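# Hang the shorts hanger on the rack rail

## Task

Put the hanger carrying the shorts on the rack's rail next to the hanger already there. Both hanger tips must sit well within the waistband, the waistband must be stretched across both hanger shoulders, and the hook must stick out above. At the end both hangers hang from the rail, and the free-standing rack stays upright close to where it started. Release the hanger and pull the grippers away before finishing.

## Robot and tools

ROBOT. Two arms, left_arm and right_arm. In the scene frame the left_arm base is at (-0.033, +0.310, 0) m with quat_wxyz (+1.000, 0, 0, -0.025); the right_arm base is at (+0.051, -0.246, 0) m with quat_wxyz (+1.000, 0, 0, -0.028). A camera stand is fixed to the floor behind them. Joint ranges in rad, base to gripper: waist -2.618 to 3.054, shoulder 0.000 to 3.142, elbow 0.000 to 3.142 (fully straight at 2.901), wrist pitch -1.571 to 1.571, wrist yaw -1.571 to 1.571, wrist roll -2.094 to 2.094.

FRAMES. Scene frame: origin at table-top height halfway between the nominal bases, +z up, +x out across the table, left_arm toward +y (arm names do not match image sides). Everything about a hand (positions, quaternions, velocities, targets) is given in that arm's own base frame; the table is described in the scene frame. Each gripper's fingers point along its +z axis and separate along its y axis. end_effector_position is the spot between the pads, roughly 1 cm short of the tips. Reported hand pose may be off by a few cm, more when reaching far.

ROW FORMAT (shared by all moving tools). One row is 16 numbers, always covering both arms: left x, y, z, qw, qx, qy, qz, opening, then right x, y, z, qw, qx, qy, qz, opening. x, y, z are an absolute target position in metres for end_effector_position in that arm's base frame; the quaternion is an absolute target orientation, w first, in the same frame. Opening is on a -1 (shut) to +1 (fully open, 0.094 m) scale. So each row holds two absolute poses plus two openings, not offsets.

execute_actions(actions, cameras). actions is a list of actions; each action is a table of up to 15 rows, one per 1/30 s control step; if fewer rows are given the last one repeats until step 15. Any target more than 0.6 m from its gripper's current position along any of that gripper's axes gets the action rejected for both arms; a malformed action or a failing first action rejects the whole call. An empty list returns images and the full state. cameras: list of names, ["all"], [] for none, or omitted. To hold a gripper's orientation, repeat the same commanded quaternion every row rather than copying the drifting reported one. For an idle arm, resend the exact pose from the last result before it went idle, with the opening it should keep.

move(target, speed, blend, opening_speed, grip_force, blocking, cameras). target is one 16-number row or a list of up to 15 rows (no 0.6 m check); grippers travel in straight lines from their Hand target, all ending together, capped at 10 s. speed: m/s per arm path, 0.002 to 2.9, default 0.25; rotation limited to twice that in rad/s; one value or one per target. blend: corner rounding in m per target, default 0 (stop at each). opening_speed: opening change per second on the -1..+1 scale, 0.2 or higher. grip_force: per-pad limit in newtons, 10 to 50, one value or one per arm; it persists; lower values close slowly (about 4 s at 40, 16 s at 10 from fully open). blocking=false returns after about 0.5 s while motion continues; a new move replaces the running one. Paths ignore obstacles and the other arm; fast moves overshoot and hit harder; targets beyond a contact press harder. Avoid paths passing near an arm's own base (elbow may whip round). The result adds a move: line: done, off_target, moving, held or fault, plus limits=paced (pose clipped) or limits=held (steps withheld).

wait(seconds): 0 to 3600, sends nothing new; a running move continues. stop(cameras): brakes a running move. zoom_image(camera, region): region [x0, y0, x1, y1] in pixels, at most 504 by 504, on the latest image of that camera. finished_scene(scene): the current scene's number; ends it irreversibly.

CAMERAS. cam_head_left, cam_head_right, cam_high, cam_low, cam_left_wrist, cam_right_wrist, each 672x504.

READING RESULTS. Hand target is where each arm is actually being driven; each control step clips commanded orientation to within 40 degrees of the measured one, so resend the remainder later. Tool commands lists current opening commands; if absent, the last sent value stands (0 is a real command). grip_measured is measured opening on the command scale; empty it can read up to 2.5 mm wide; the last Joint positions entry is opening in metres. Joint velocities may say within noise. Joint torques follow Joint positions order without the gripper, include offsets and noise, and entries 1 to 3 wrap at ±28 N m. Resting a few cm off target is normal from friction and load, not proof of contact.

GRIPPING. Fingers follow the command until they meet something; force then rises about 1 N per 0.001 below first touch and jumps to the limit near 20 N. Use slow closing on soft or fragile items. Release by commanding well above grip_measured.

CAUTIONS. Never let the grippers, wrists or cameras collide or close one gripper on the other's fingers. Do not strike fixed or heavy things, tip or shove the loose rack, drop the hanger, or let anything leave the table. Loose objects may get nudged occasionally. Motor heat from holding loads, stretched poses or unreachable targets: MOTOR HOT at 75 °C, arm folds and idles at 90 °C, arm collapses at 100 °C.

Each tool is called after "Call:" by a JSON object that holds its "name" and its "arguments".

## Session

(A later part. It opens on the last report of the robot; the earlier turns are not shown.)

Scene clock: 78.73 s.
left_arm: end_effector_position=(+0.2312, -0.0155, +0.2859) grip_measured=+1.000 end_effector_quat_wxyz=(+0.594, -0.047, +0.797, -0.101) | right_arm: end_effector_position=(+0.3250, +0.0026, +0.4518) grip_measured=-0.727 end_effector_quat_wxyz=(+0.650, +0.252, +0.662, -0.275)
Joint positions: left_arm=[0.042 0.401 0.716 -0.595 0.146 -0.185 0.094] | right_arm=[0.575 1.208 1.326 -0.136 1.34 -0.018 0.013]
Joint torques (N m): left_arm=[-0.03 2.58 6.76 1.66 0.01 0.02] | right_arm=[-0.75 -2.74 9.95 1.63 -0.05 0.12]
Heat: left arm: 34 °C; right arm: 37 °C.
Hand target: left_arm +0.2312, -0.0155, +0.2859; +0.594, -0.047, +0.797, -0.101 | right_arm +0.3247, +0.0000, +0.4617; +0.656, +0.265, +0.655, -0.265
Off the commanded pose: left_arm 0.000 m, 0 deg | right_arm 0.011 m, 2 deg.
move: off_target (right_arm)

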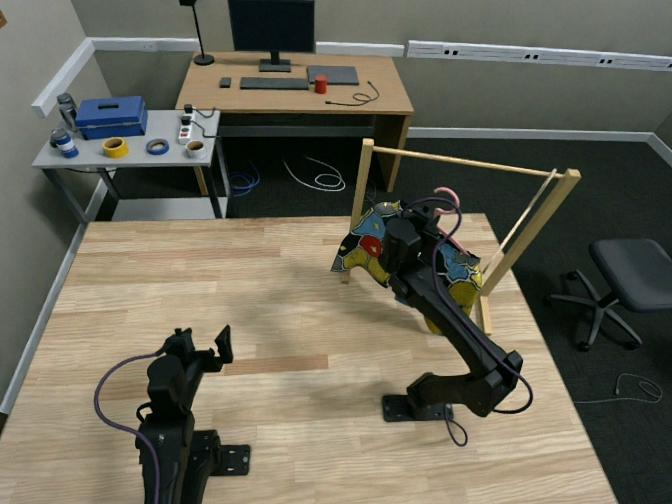

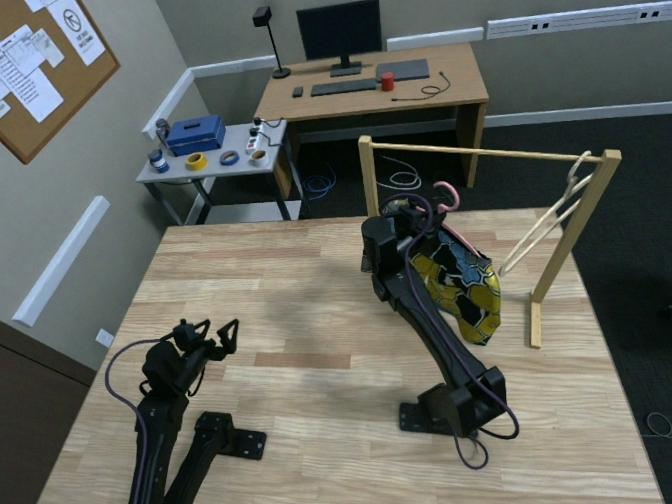

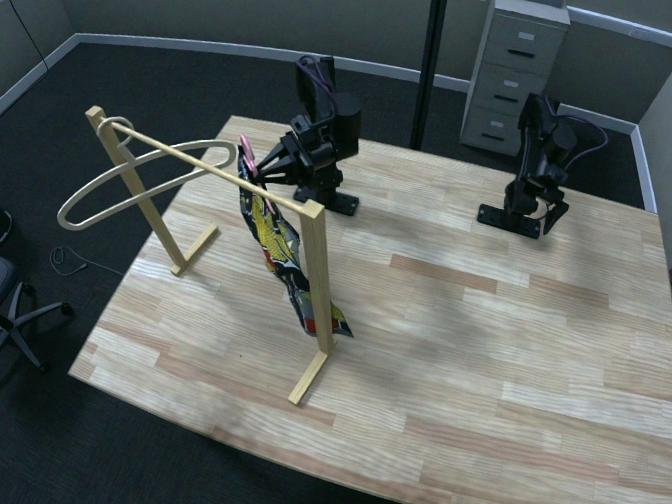

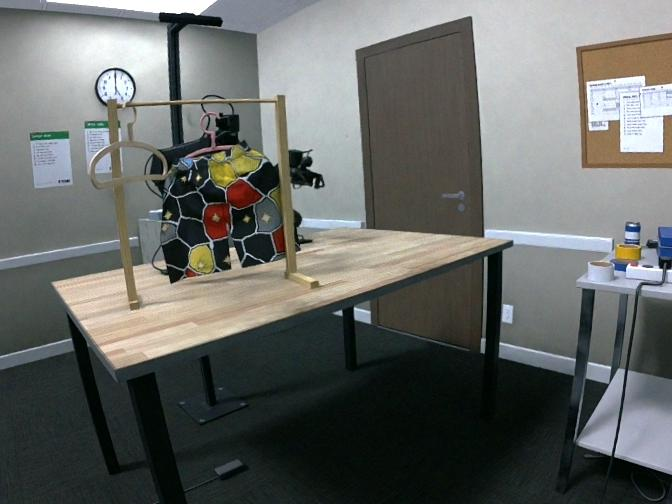

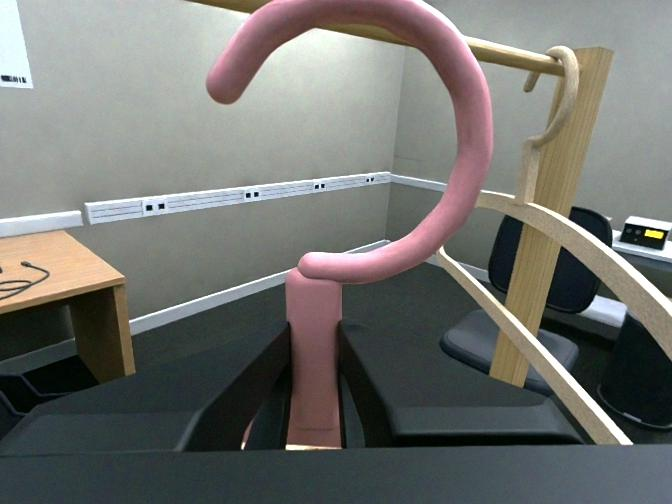

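Call:
{"name": "move", "arguments": {"target": [0.2312, -0.0155, 0.2859, 0.594, -0.047, 0.797, -0.101, 1.0, 0.325, -0.003, 0.515, 0.6556, 0.2649, 0.6556, -0.2649, -1.0], "speed": 0.12, "cameras": ["cam_head_left", "cam_head_right", "cam_low", "cam_right_wrist"]}}

Scene clock: 84.37 s.
left_arm: end_effector_position=(+0.2312, -0.0155, +0.2859) grip_measured=+1.000 end_effector_quat_wxyz=(+0.594, -0.047, +0.797, -0.101) | right_arm: end_effector_position=(+0.3252, -0.0002, +0.5068) grip_measured=-0.727 end_effector_quat_wxyz=(+0.651, +0.253, +0.661, -0.274)
Joint positions: left_arm=[0.042 0.401 0.716 -0.595 0.146 -0.185 0.094] | right_arm=[0.564 1.296 1.622 -0.339 1.329 -0.021 0.013]
Joint torques (N m): left_arm=[0.01 2.58 6.83 1.62 0.06 0.01] | right_arm=[-0.75 -3.06 9.26 1.69 -0.09 0.07]
Heat: left arm: 34 °C; right arm: 38 °C.
Hand target: left_arm +0.2312, -0.0155, +0.2859; +0.594, -0.047, +0.797, -0.101 | right_arm +0.3248, -0.0030, +0.5147; +0.656, +0.264, +0.655, -0.265
Off the commanded pose: left_arm 0.000 m, 0 deg | right_arm 0.009 m, 2 deg.
move: done

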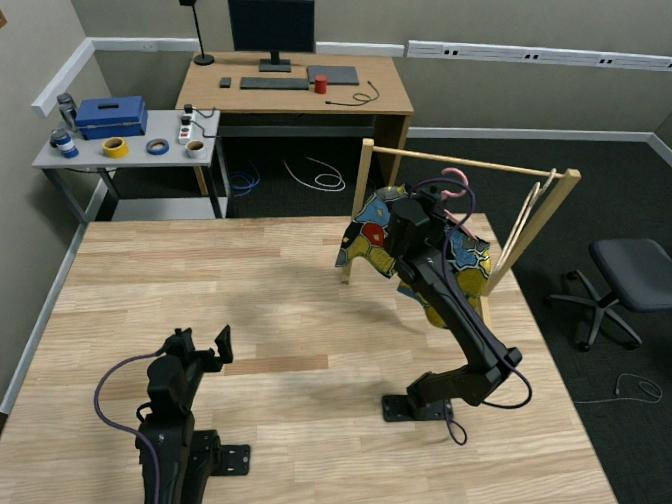

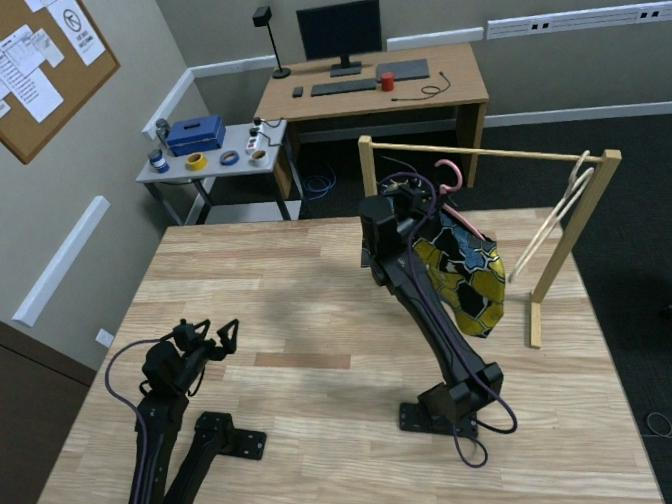

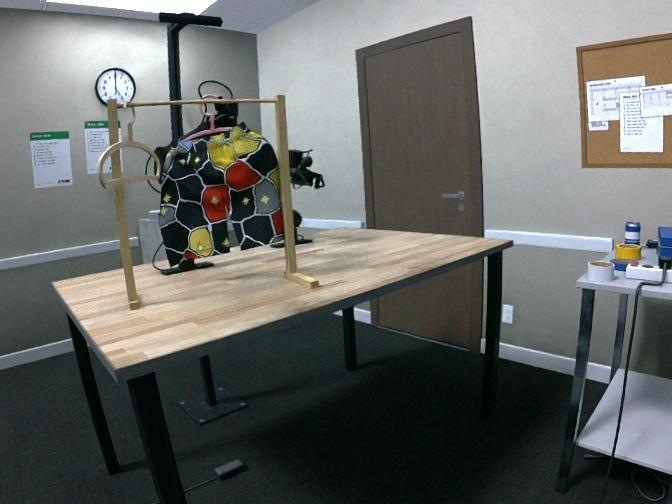

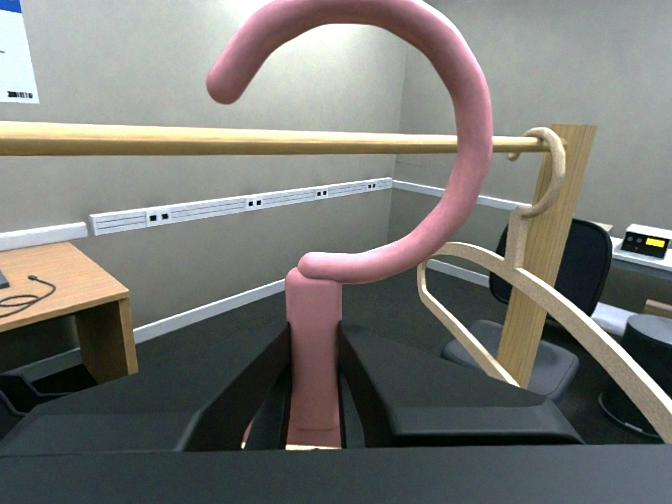

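Call:
{"name": "move", "arguments": {"target": [0.2312, -0.0155, 0.2859, 0.594, -0.047, 0.797, -0.101, 1.0, 0.360, -0.035, 0.522, 0.6272, 0.3265, 0.6272, -0.3265, -1.0], "speed": 0.12, "cameras": ["cam_head_left", "cam_head_right", "cam_high", "cam_low", "cam_right_wrist"]}}

Scene clock: 92.67 s.
left_arm: end_effector_position=(+0.2312, -0.0155, +0.2859) grip_measured=+1.000 end_effector_quat_wxyz=(+0.594, -0.047, +0.797, -0.101) | right_arm: end_effector_position=(+0.3610, -0.0314, +0.5152) grip_measured=-0.727 end_effector_quat_wxyz=(+0.624, +0.313, +0.635, -0.330)
Joint positions: left_arm=[0.042 0.401 0.716 -0.595 0.146 -0.185 0.094] | right_arm=[0.419 1.48 1.803 -0.331 1.363 -0.02 0.013]
Joint torques (N m): left_arm=[-0.09 2.58 6.79 1.67 0.01 0.01] | right_arm=[-0.69 -4.42 9.33 1.65 0.13 0.12]
Heat: left arm: 34 °C; right arm: 39 °C.
Hand target: left_arm +0.2312, -0.0155, +0.2859; +0.594, -0.047, +0.797, -0.101 | right_arm +0.3598, -0.0350, +0.5218; +0.628, +0.326, +0.627, -0.327
Off the commanded pose: left_arm 0.000 m, 0 deg | right_arm 0.008 m, 2 deg.
move: done

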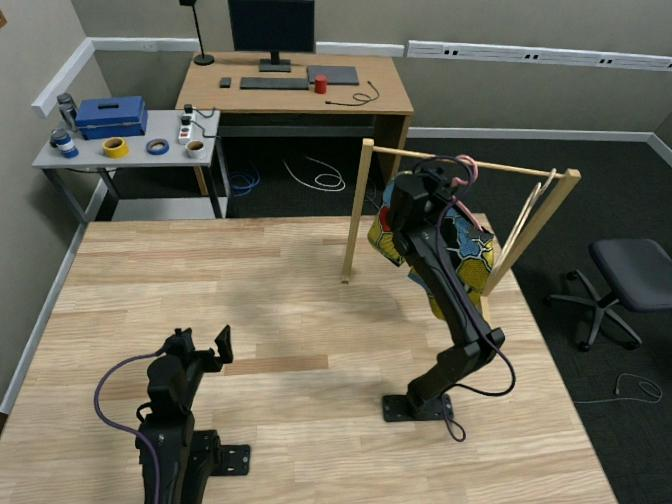

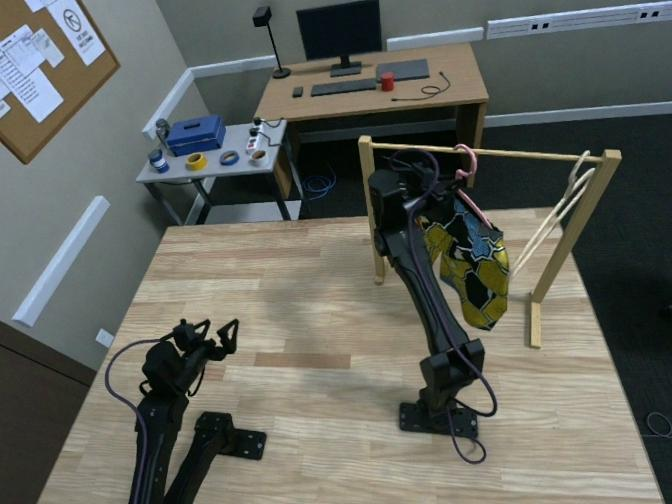

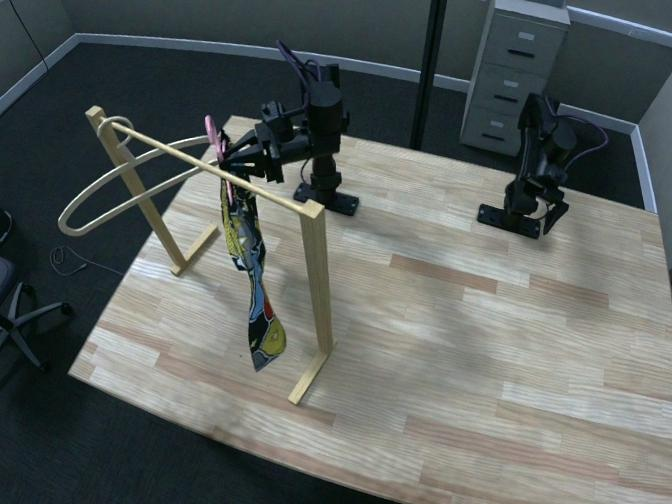

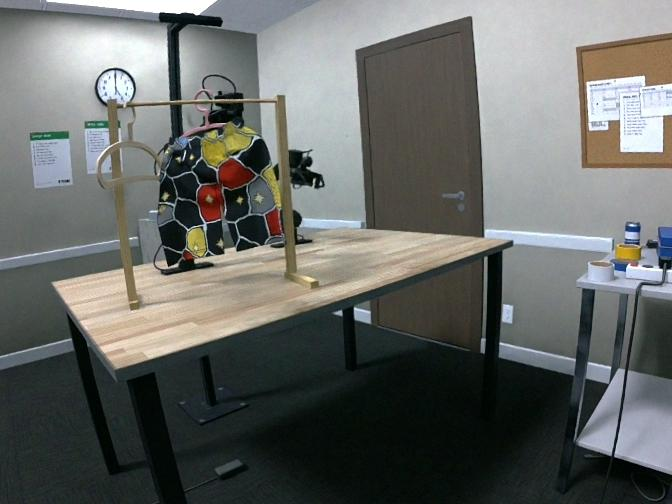

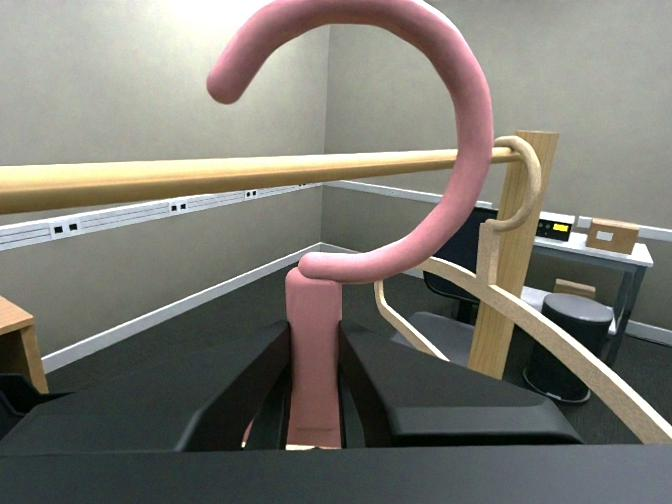

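Call:
{"name": "move", "arguments": {"target": [0.2312, -0.0155, 0.2859, 0.594, -0.047, 0.797, -0.101, 1.0, 0.402, -0.045, 0.522, 0.6184, 0.3428, 0.6184, -0.3428, -1.0], "speed": 0.07, "cameras": ["cam_head_left", "cam_high", "cam_low", "cam_right_wrist"]}}

Scene clock: 95.20 s.
left_arm: end_effector_position=(+0.2312, -0.0155, +0.2859) grip_measured=+1.000 end_effector_quat_wxyz=(+0.594, -0.047, +0.797, -0.101) | right_arm: end_effector_position=(+0.4000, -0.0427, +0.5173) grip_measured=-0.727 end_effector_quat_wxyz=(+0.615, +0.334, +0.624, -0.349)
Joint positions: left_arm=[0.042 0.401 0.716 -0.595 0.146 -0.185 0.094] | right_arm=[0.344 1.647 1.975 -0.333 1.352 -0.02 0.013]
Joint torques (N m): left_arm=[-0.1 2.58 6.64 1.67 0.02 0.01] | right_arm=[-0.87 -5.82 9.24 1.64 -0.04 0.14]
Heat: left arm: 34 °C; right arm: 39 °C.
Hand target: left_arm +0.2312, -0.0155, +0.2859; +0.594, -0.047, +0.797, -0.101 | right_arm +0.4019, -0.0449, +0.5218; +0.619, +0.342, +0.618, -0.343
Off the commanded pose: left_arm 0.000 m, 0 deg | right_arm 0.006 m, 1 deg.
move: done

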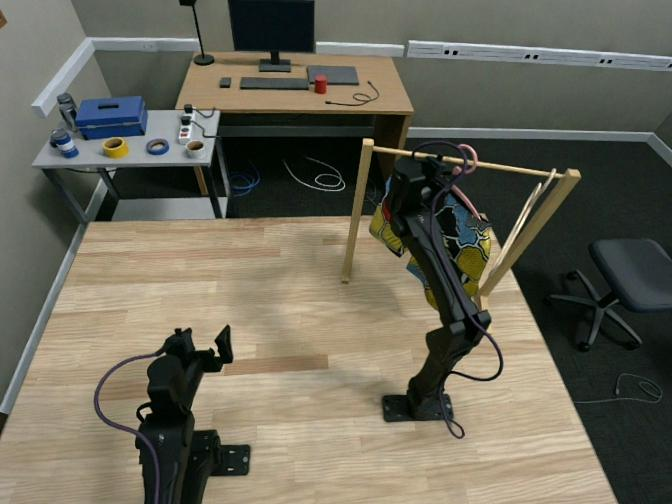

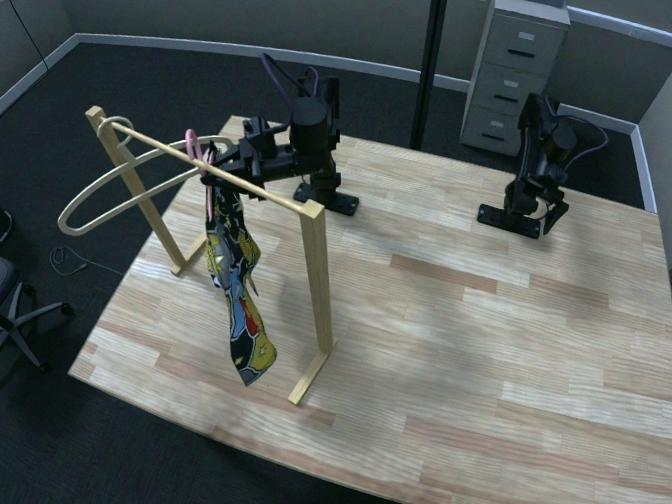

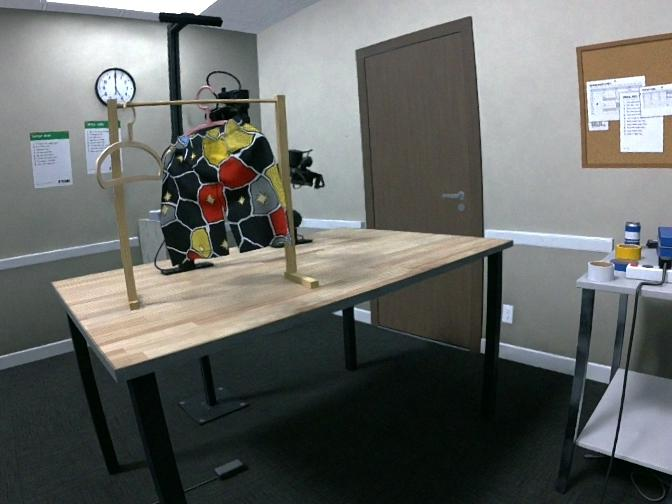

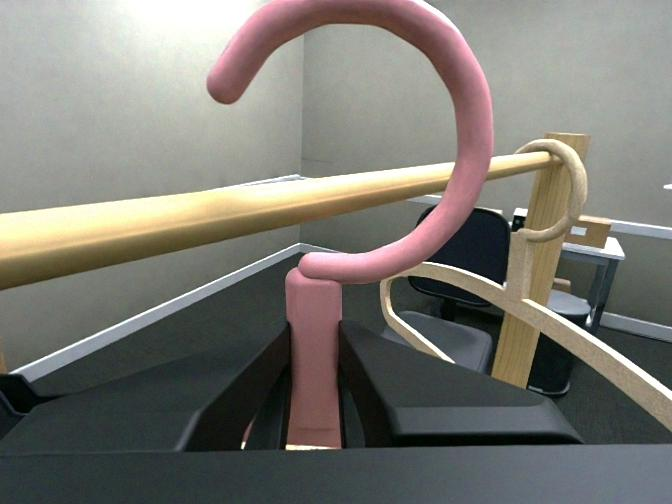

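Call:
{"name": "move", "arguments": {"target": [0.2312, -0.0155, 0.2859, 0.594, -0.047, 0.797, -0.101, 1.0, 0.429, -0.049, 0.521, 0.6093, 0.3589, 0.6093, -0.3589, -1.0], "speed": 0.05, "cameras": ["cam_head_left", "cam_high", "cam_low", "cam_right_wrist"]}}

Scene clock: 97.07 s.
left_arm: end_effector_position=(+0.2312, -0.0155, +0.2859) grip_measured=+1.000 end_effector_quat_wxyz=(+0.594, -0.047, +0.797, -0.101) | right_arm: end_effector_position=(+0.4249, -0.0462, +0.5152) grip_measured=-0.727 end_effector_quat_wxyz=(+0.603, +0.353, +0.613, -0.367)
Joint positions: left_arm=[0.042 0.401 0.716 -0.595 0.146 -0.185 0.094] | right_arm=[0.317 1.784 2.13 -0.356 1.386 -0.015 0.013]
Joint torques (N m): left_arm=[0.09 2.56 6.65 1.62 0.04 0] | right_arm=[-0.94 -6.8 9.43 1.67 -0.21 0.03]
Heat: left arm: 34 °C; right arm: 39 °C.
Hand target: left_arm +0.2312, -0.0155, +0.2859; +0.594, -0.047, +0.797, -0.101 | right_arm +0.4286, -0.0490, +0.5207; +0.610, +0.358, +0.608, -0.359
Off the commanded pose: left_arm 0.000 m, 0 deg | right_arm 0.008 m, 1 deg.
move: done

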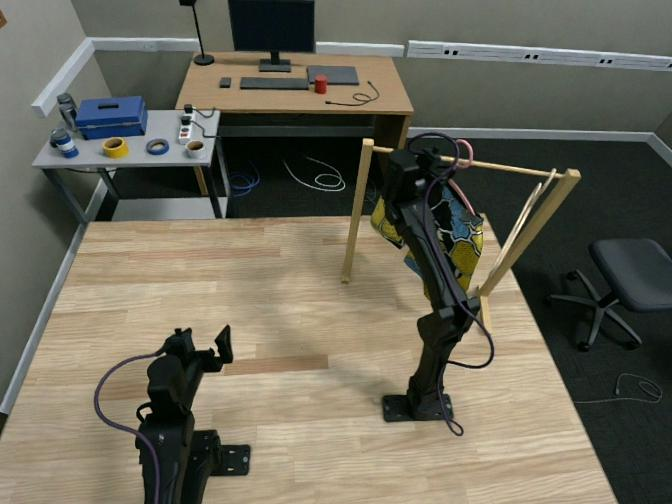

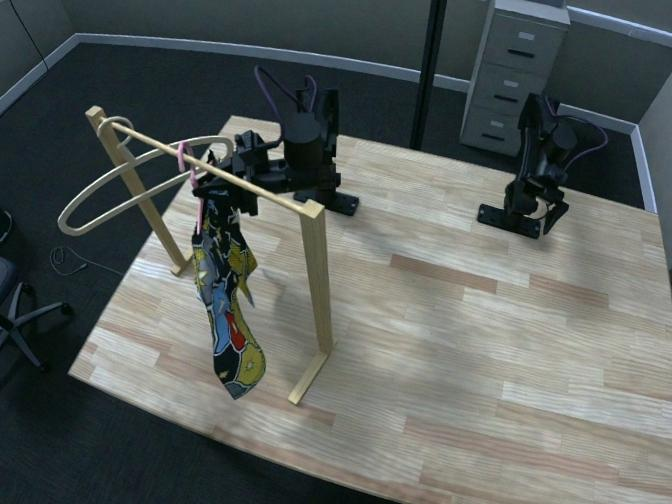

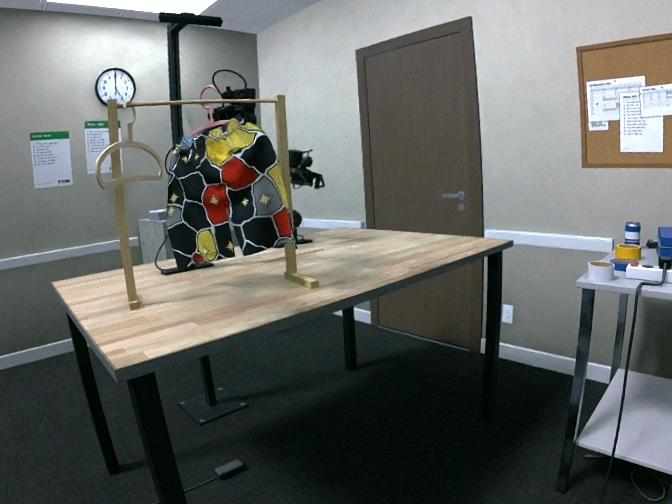

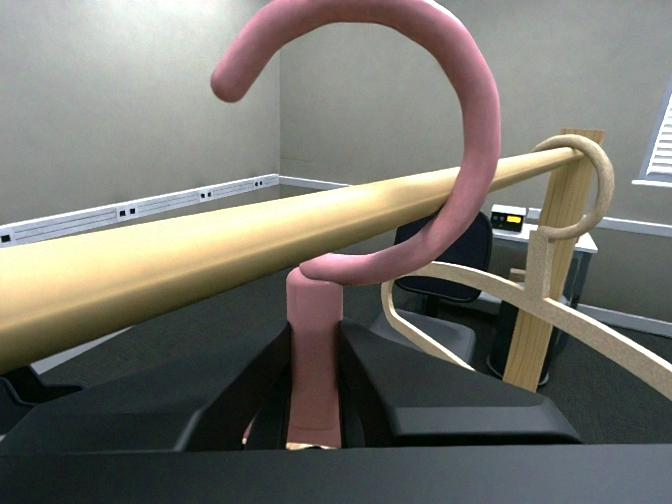

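Call:
{"name": "move", "arguments": {"target": [0.2312, -0.0155, 0.2859, 0.594, -0.047, 0.797, -0.101, 1.0, 0.4325, -0.0475, 0.500, 0.6093, 0.3589, 0.6093, -0.3589, -1.0], "speed": 0.05, "cameras": ["cam_head_left", "cam_low", "cam_right_wrist"]}}

Scene clock: 99.57 s.
left_arm: end_effector_position=(+0.2312, -0.0155, +0.2859) grip_measured=+1.000 end_effector_quat_wxyz=(+0.594, -0.047, +0.797, -0.101) | right_arm: end_effector_position=(+0.4302, -0.0451, +0.5028) grip_measured=-0.727 end_effector_quat_wxyz=(+0.609, +0.372, +0.601, -0.359)
Joint positions: left_arm=[0.042 0.401 0.716 -0.595 0.146 -0.185 0.094] | right_arm=[0.317 1.784 2.065 -0.278 1.404 0.017 0.013]
Joint torques (N m): left_arm=[0.02 2.69 6.76 1.64 0.03 0] | right_arm=[-1.01 -9.78 4.78 1.55 -0.34 -0.1]
Heat: left arm: 34 °C; right arm: 39 °C.
Hand target: left_arm +0.2312, -0.0155, +0.2859; +0.594, -0.047, +0.797, -0.101 | right_arm +0.4324, -0.0474, +0.4999; +0.608, +0.360, +0.610, -0.359
Off the commanded pose: left_arm 0.000 m, 0 deg | right_arm 0.004 m, 2 deg.
move: done

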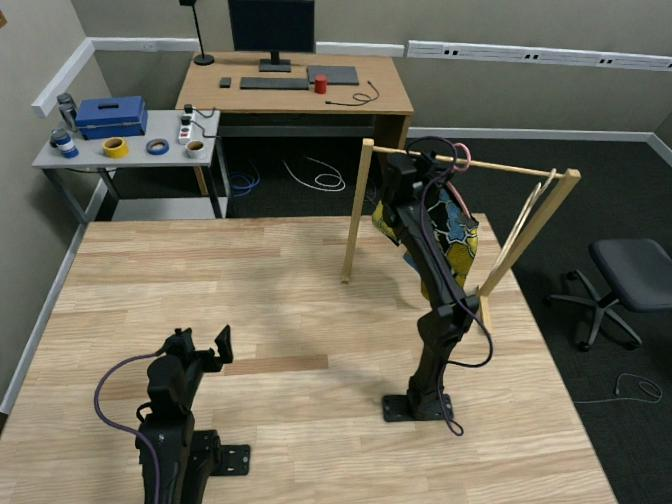

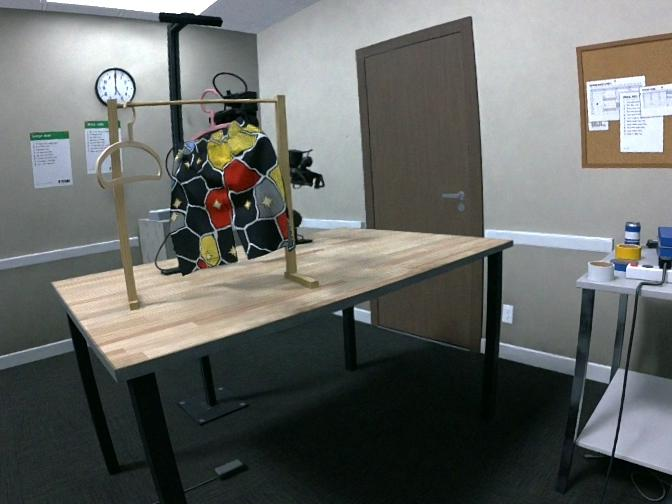

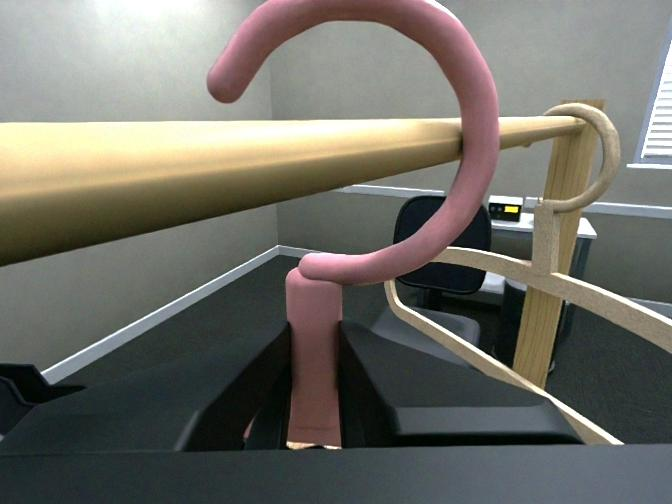

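Call:
{"name": "move", "arguments": {"target": [0.2312, -0.0155, 0.2859, 0.594, -0.047, 0.797, -0.101, 1.0, 0.4325, -0.0475, 0.492, 0.6093, 0.3589, 0.6093, -0.3589, -1.0], "speed": 0.05, "cameras": ["cam_right_wrist", "cam_head_left", "cam_low"]}}

Scene clock: 101.83 s.
left_arm: end_effector_position=(+0.2312, -0.0155, +0.2859) grip_measured=+1.000 end_effector_quat_wxyz=(+0.594, -0.047, +0.797, -0.101) | right_arm: end_effector_position=(+0.4298, -0.0454, +0.4949) grip_measured=-0.727 end_effector_quat_wxyz=(+0.609, +0.375, +0.599, -0.360)
Joint positions: left_arm=[0.042 0.401 0.716 -0.595 0.146 -0.185 0.094] | right_arm=[0.317 1.767 2.008 -0.234 1.411 0.018 0.013]
Joint torques (N m): left_arm=[-0.05 2.52 6.68 1.64 0.04 0.02] | right_arm=[-0.76 -9.88 4.78 1.57 -0.43 -0.09]
Heat: left arm: 34 °C; right arm: 38 °C.
Hand target: left_arm +0.2312, -0.0155, +0.2859; +0.594, -0.047, +0.797, -0.101 | right_arm +0.4325, -0.0474, +0.4917; +0.608, +0.360, +0.610, -0.359
Off the commanded pose: left_arm 0.000 m, 0 deg | right_arm 0.005 m, 2 deg.
move: done
Images, in order (width x height): cam_head_left 672x504, cam_low 672x504, cam_right_wrist 672x504.

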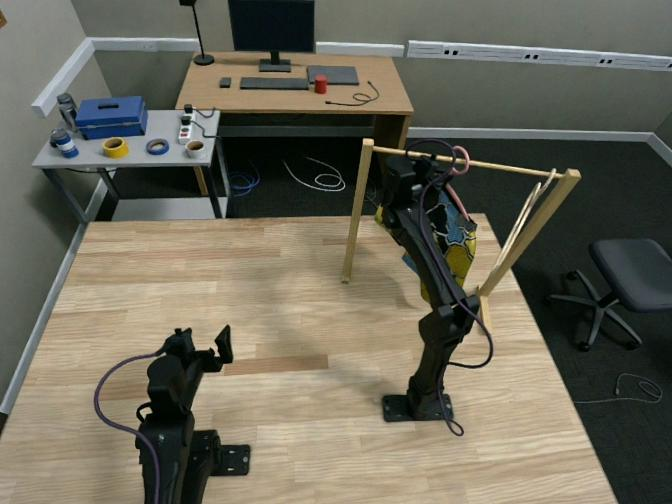

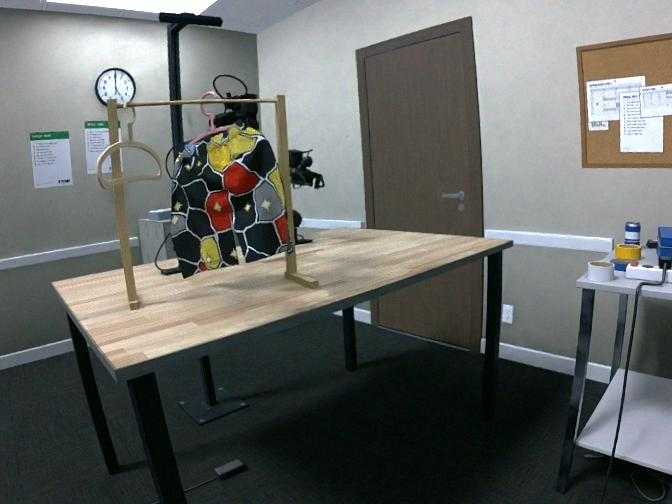

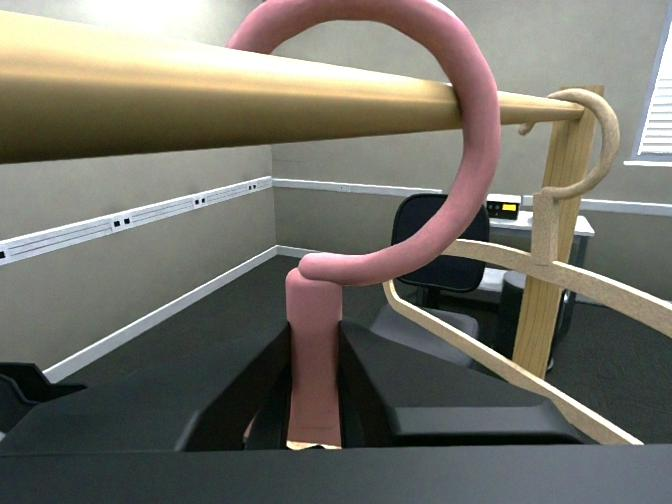

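Call:
{"name": "zoom_image", "arguments": {"camera": "cam_right_wrist", "region": [200, 0, 560, 300]}}

Call:
{"name": "zoom_image", "arguments": {"camera": "cam_low", "region": [170, 70, 300, 170]}}

Call:
{"name": "zoom_image", "arguments": {"camera": "cam_head_left", "region": [340, 120, 600, 320]}}

Scaled by 1.400 from the camera's image (finer frame: 960x720).

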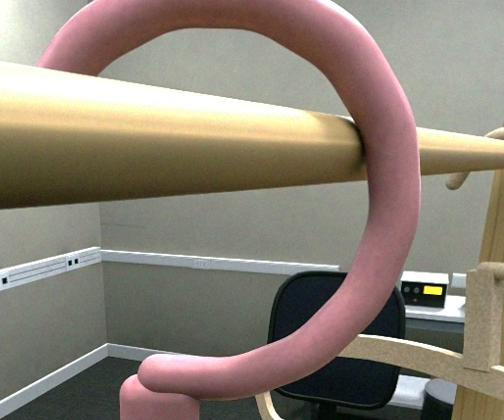

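Scaled by 3.877 from the camera's image (finer frame: 960x720).

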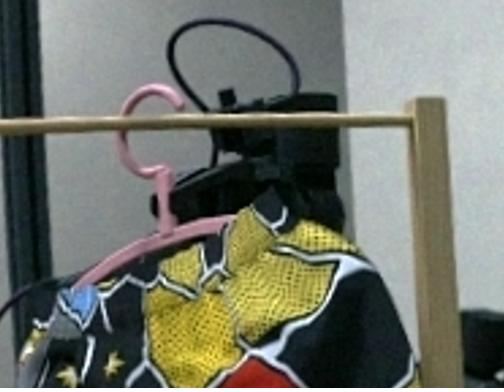

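Scaled by 1.938 from the camera's image (finer frame: 960x720).

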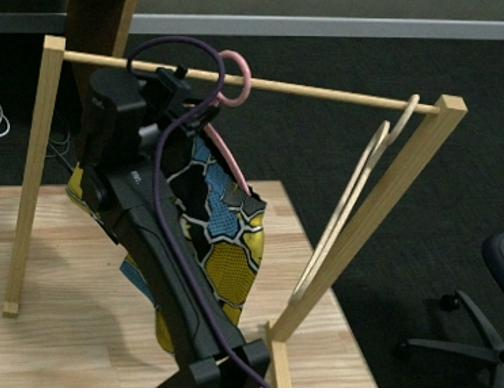

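Call:
{"name": "zoom_image", "arguments": {"camera": "cam_low", "region": [190, 80, 250, 125]}}

Call:
{"name": "zoom_image", "arguments": {"camera": "cam_head_left", "region": [400, 130, 500, 205]}}

Scaled by 8.400 from the camera's image (finer frame: 960x720).

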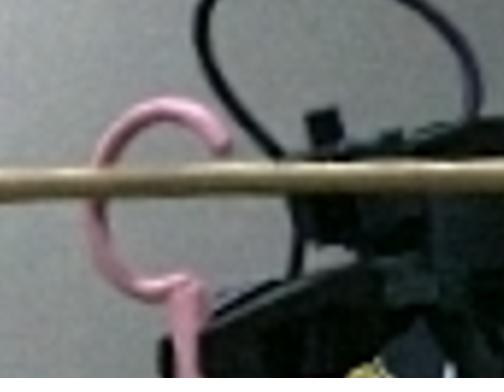

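Scaled by 5.040 from the camera's image (finer frame: 960x720).

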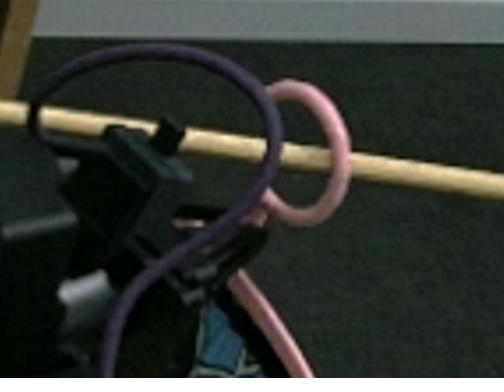

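Call:
{"name": "move", "arguments": {"target": [0.2312, -0.0155, 0.2859, 0.594, -0.047, 0.797, -0.101, 1.0, 0.4215, -0.0530, 0.4917, 0.6093, 0.3589, 0.6093, -0.3589, -1.0], "speed": 0.05, "cameras": ["cam_right_wrist", "cam_low"]}}

Scene clock: 110.37 s.
left_arm: end_effector_position=(+0.2312, -0.0155, +0.2859) grip_measured=+1.000 end_effector_quat_wxyz=(+0.594, -0.047, +0.797, -0.101) | right_arm: end_effector_position=(+0.4244, -0.0479, +0.4908) grip_measured=-0.727 end_effector_quat_wxyz=(+0.609, +0.366, +0.606, -0.359)
Joint positions: left_arm=[0.042 0.401 0.716 -0.595 0.146 -0.185 0.094] | right_arm=[0.313 1.723 1.943 -0.227 1.39 0.018 0.013]
Joint torques (N m): left_arm=[-0.13 2.61 6.65 1.63 0.06 0.02] | right_arm=[-1.02 -10.14 5.16 1.65 -0.28 -0.13]
Heat: left arm: 35 °C; right arm: 38 °C.
Hand target: left_arm +0.2312, -0.0155, +0.2859; +0.594, -0.047, +0.797, -0.101 | right_arm +0.4214, -0.0530, +0.4917; +0.609, +0.360, +0.610, -0.359
Off the commanded pose: left_arm 0.000 m, 0 deg | right_arm 0.006 m, 1 deg.
move: done
Images, in order (width x height): cam_low 672x504, cam_right_wrist 672x504.

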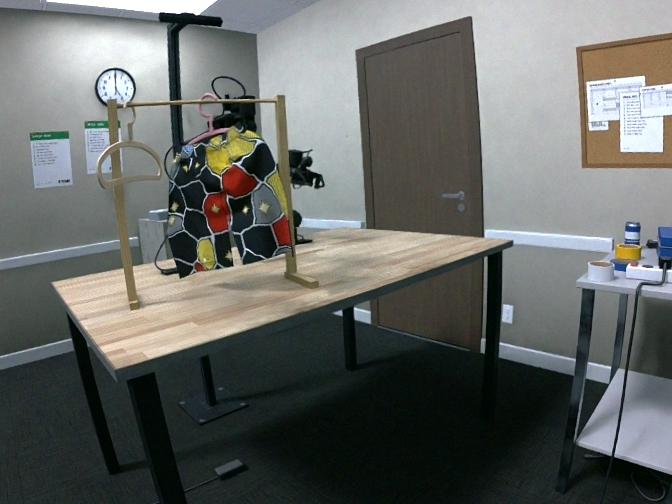

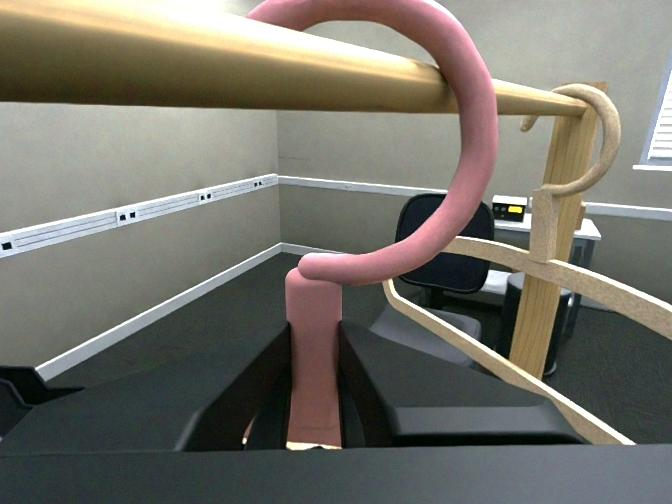

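Call:
{"name": "move", "arguments": {"target": [0.2312, -0.0155, 0.2859, 0.594, -0.047, 0.797, -0.101, 1.0, 0.4125, -0.0575, 0.4917, 0.6093, 0.3589, 0.6093, -0.3589, -1.0], "speed": 0.05, "cameras": ["cam_right_wrist", "cam_low"]}}

Scene clock: 112.30 s.
left_arm: end_effector_position=(+0.2312, -0.0155, +0.2859) grip_measured=+1.000 end_effector_quat_wxyz=(+0.594, -0.047, +0.797, -0.101) | right_arm: end_effector_position=(+0.4193, -0.0518, +0.4871) grip_measured=-0.727 end_effector_quat_wxyz=(+0.606, +0.360, +0.610, -0.361)
Joint positions: left_arm=[0.042 0.401 0.716 -0.595 0.146 -0.185 0.094] | right_arm=[0.307 1.689 1.894 -0.227 1.376 0.018 0.013]
Joint torques (N m): left_arm=[-0.18 2.52 6.82 1.67 0.02 0.04] | right_arm=[-0.84 -10.11 5.2 1.67 -0.13 -0.11]
Heat: left arm: 35 °C; right arm: 38 °C.
Hand target: left_arm +0.2312, -0.0155, +0.2859; +0.594, -0.047, +0.797, -0.101 | right_arm +0.4126, -0.0574, +0.4916; +0.609, +0.359, +0.610, -0.359
Off the commanded pose: left_arm 0.000 m, 0 deg | right_arm 0.010 m, 0 deg.
move: done
Images, in order (width x height): cam_low 672x504, cam_right_wrist 672x504.

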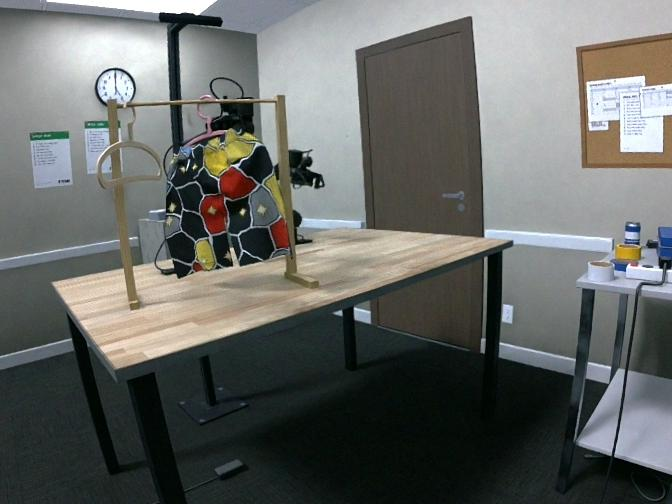

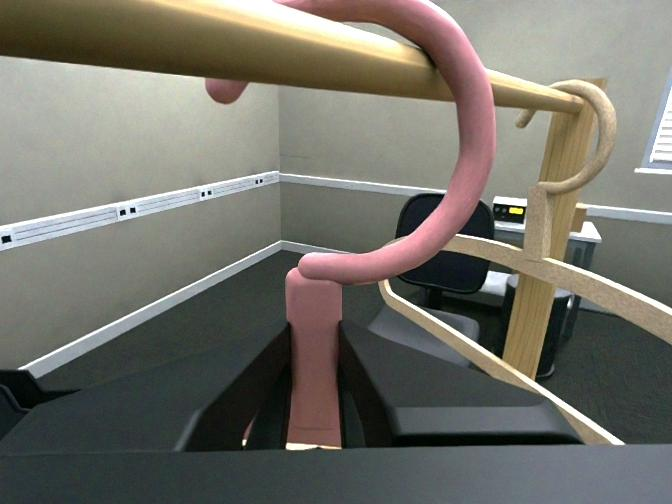

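Call:
{"name": "zoom_image", "arguments": {"camera": "cam_right_wrist", "region": [190, 0, 550, 270]}}

Call:
{"name": "zoom_image", "arguments": {"camera": "cam_low", "region": [185, 80, 245, 125]}}

Scaled by 1.400 from the camera's image (finer frame: 960x720).

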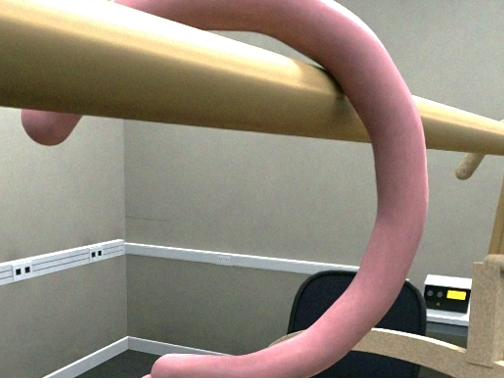

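Scaled by 8.400 from the camera's image (finer frame: 960x720).

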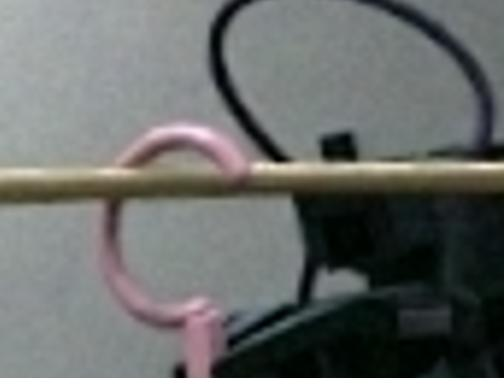

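Call:
{"name": "move", "arguments": {"target": [0.2312, -0.0155, 0.2859, 0.594, -0.047, 0.797, -0.101, 1.0, 0.4095, -0.0590, 0.4875, 0.6093, 0.3589, 0.6093, -0.3589, -1.0], "speed": 0.05, "cameras": ["cam_right_wrist", "cam_low"]}}

Call:
{"name": "zoom_image", "arguments": {"camera": "cam_low", "region": [185, 80, 245, 125]}}

Call:
{"name": "zoom_image", "arguments": {"camera": "cam_right_wrist", "region": [190, 0, 550, 270]}}

Scene clock: 115.57 s.
left_arm: end_effector_position=(+0.2312, -0.0155, +0.2859) grip_measured=+1.000 end_effector_quat_wxyz=(+0.594, -0.047, +0.797, -0.101) | right_arm: end_effector_position=(+0.4163, -0.0525, +0.4851) grip_measured=-0.727 end_effector_quat_wxyz=(+0.610, +0.359, +0.610, -0.356)
Joint positions: left_arm=[0.042 0.401 0.716 -0.595 0.146 -0.185 0.094] | right_arm=[0.307 1.666 1.855 -0.202 1.368 0.016 0.013]
Joint torques (N m): left_arm=[-0.01 2.45 6.67 1.65 0.03 0.02] | right_arm=[-1.02 -9.98 5.04 1.66 -0.08 -0.09]
Heat: left arm: 35 °C; right arm: 37 °C.
Hand target: left_arm +0.2312, -0.0155, +0.2859; +0.594, -0.047, +0.797, -0.101 | right_arm +0.4095, -0.0589, +0.4875; +0.609, +0.359, +0.610, -0.359
Off the commanded pose: left_arm 0.000 m, 0 deg | right_arm 0.010 m, 0 deg.
move: done
Images, in order (width x height): cam_low 672x504, cam_right_wrist 672x504.

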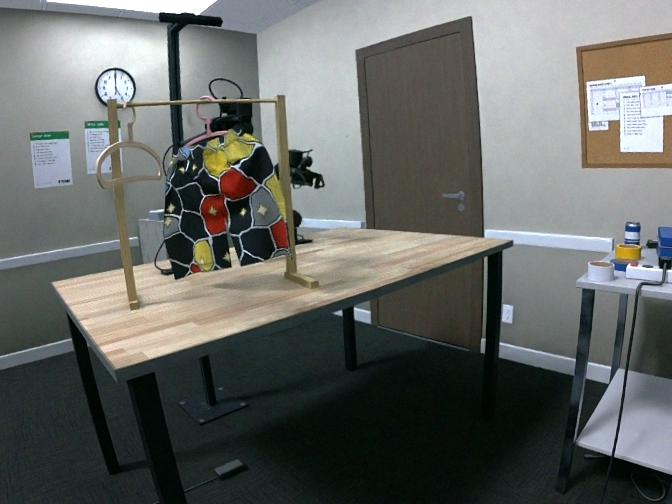

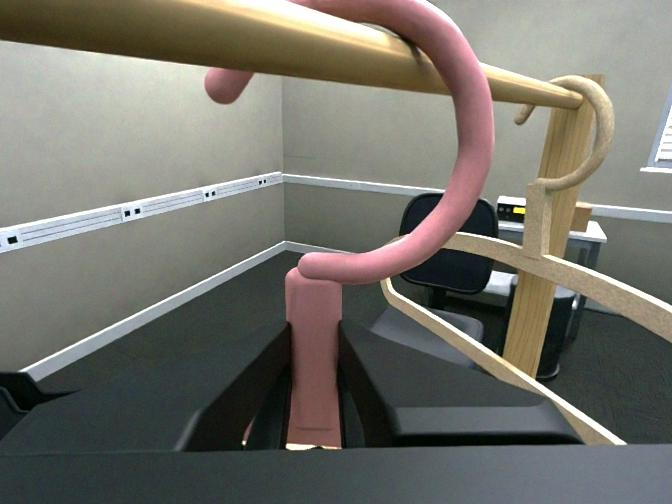

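Scaled by 8.400 from the camera's image (finer frame: 960x720).

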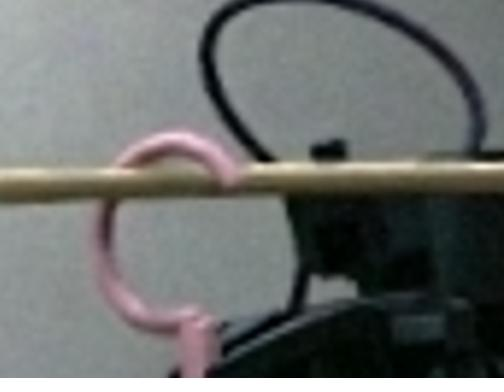

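Scaled by 1.400 from the camera's image (finer frame: 960x720).

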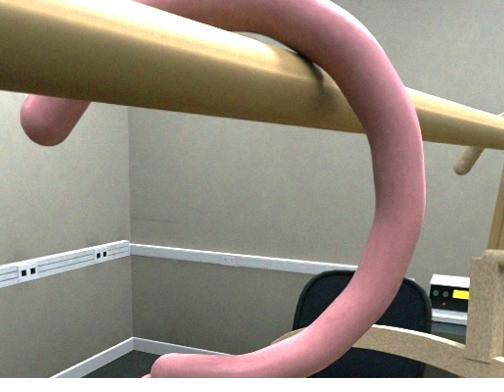

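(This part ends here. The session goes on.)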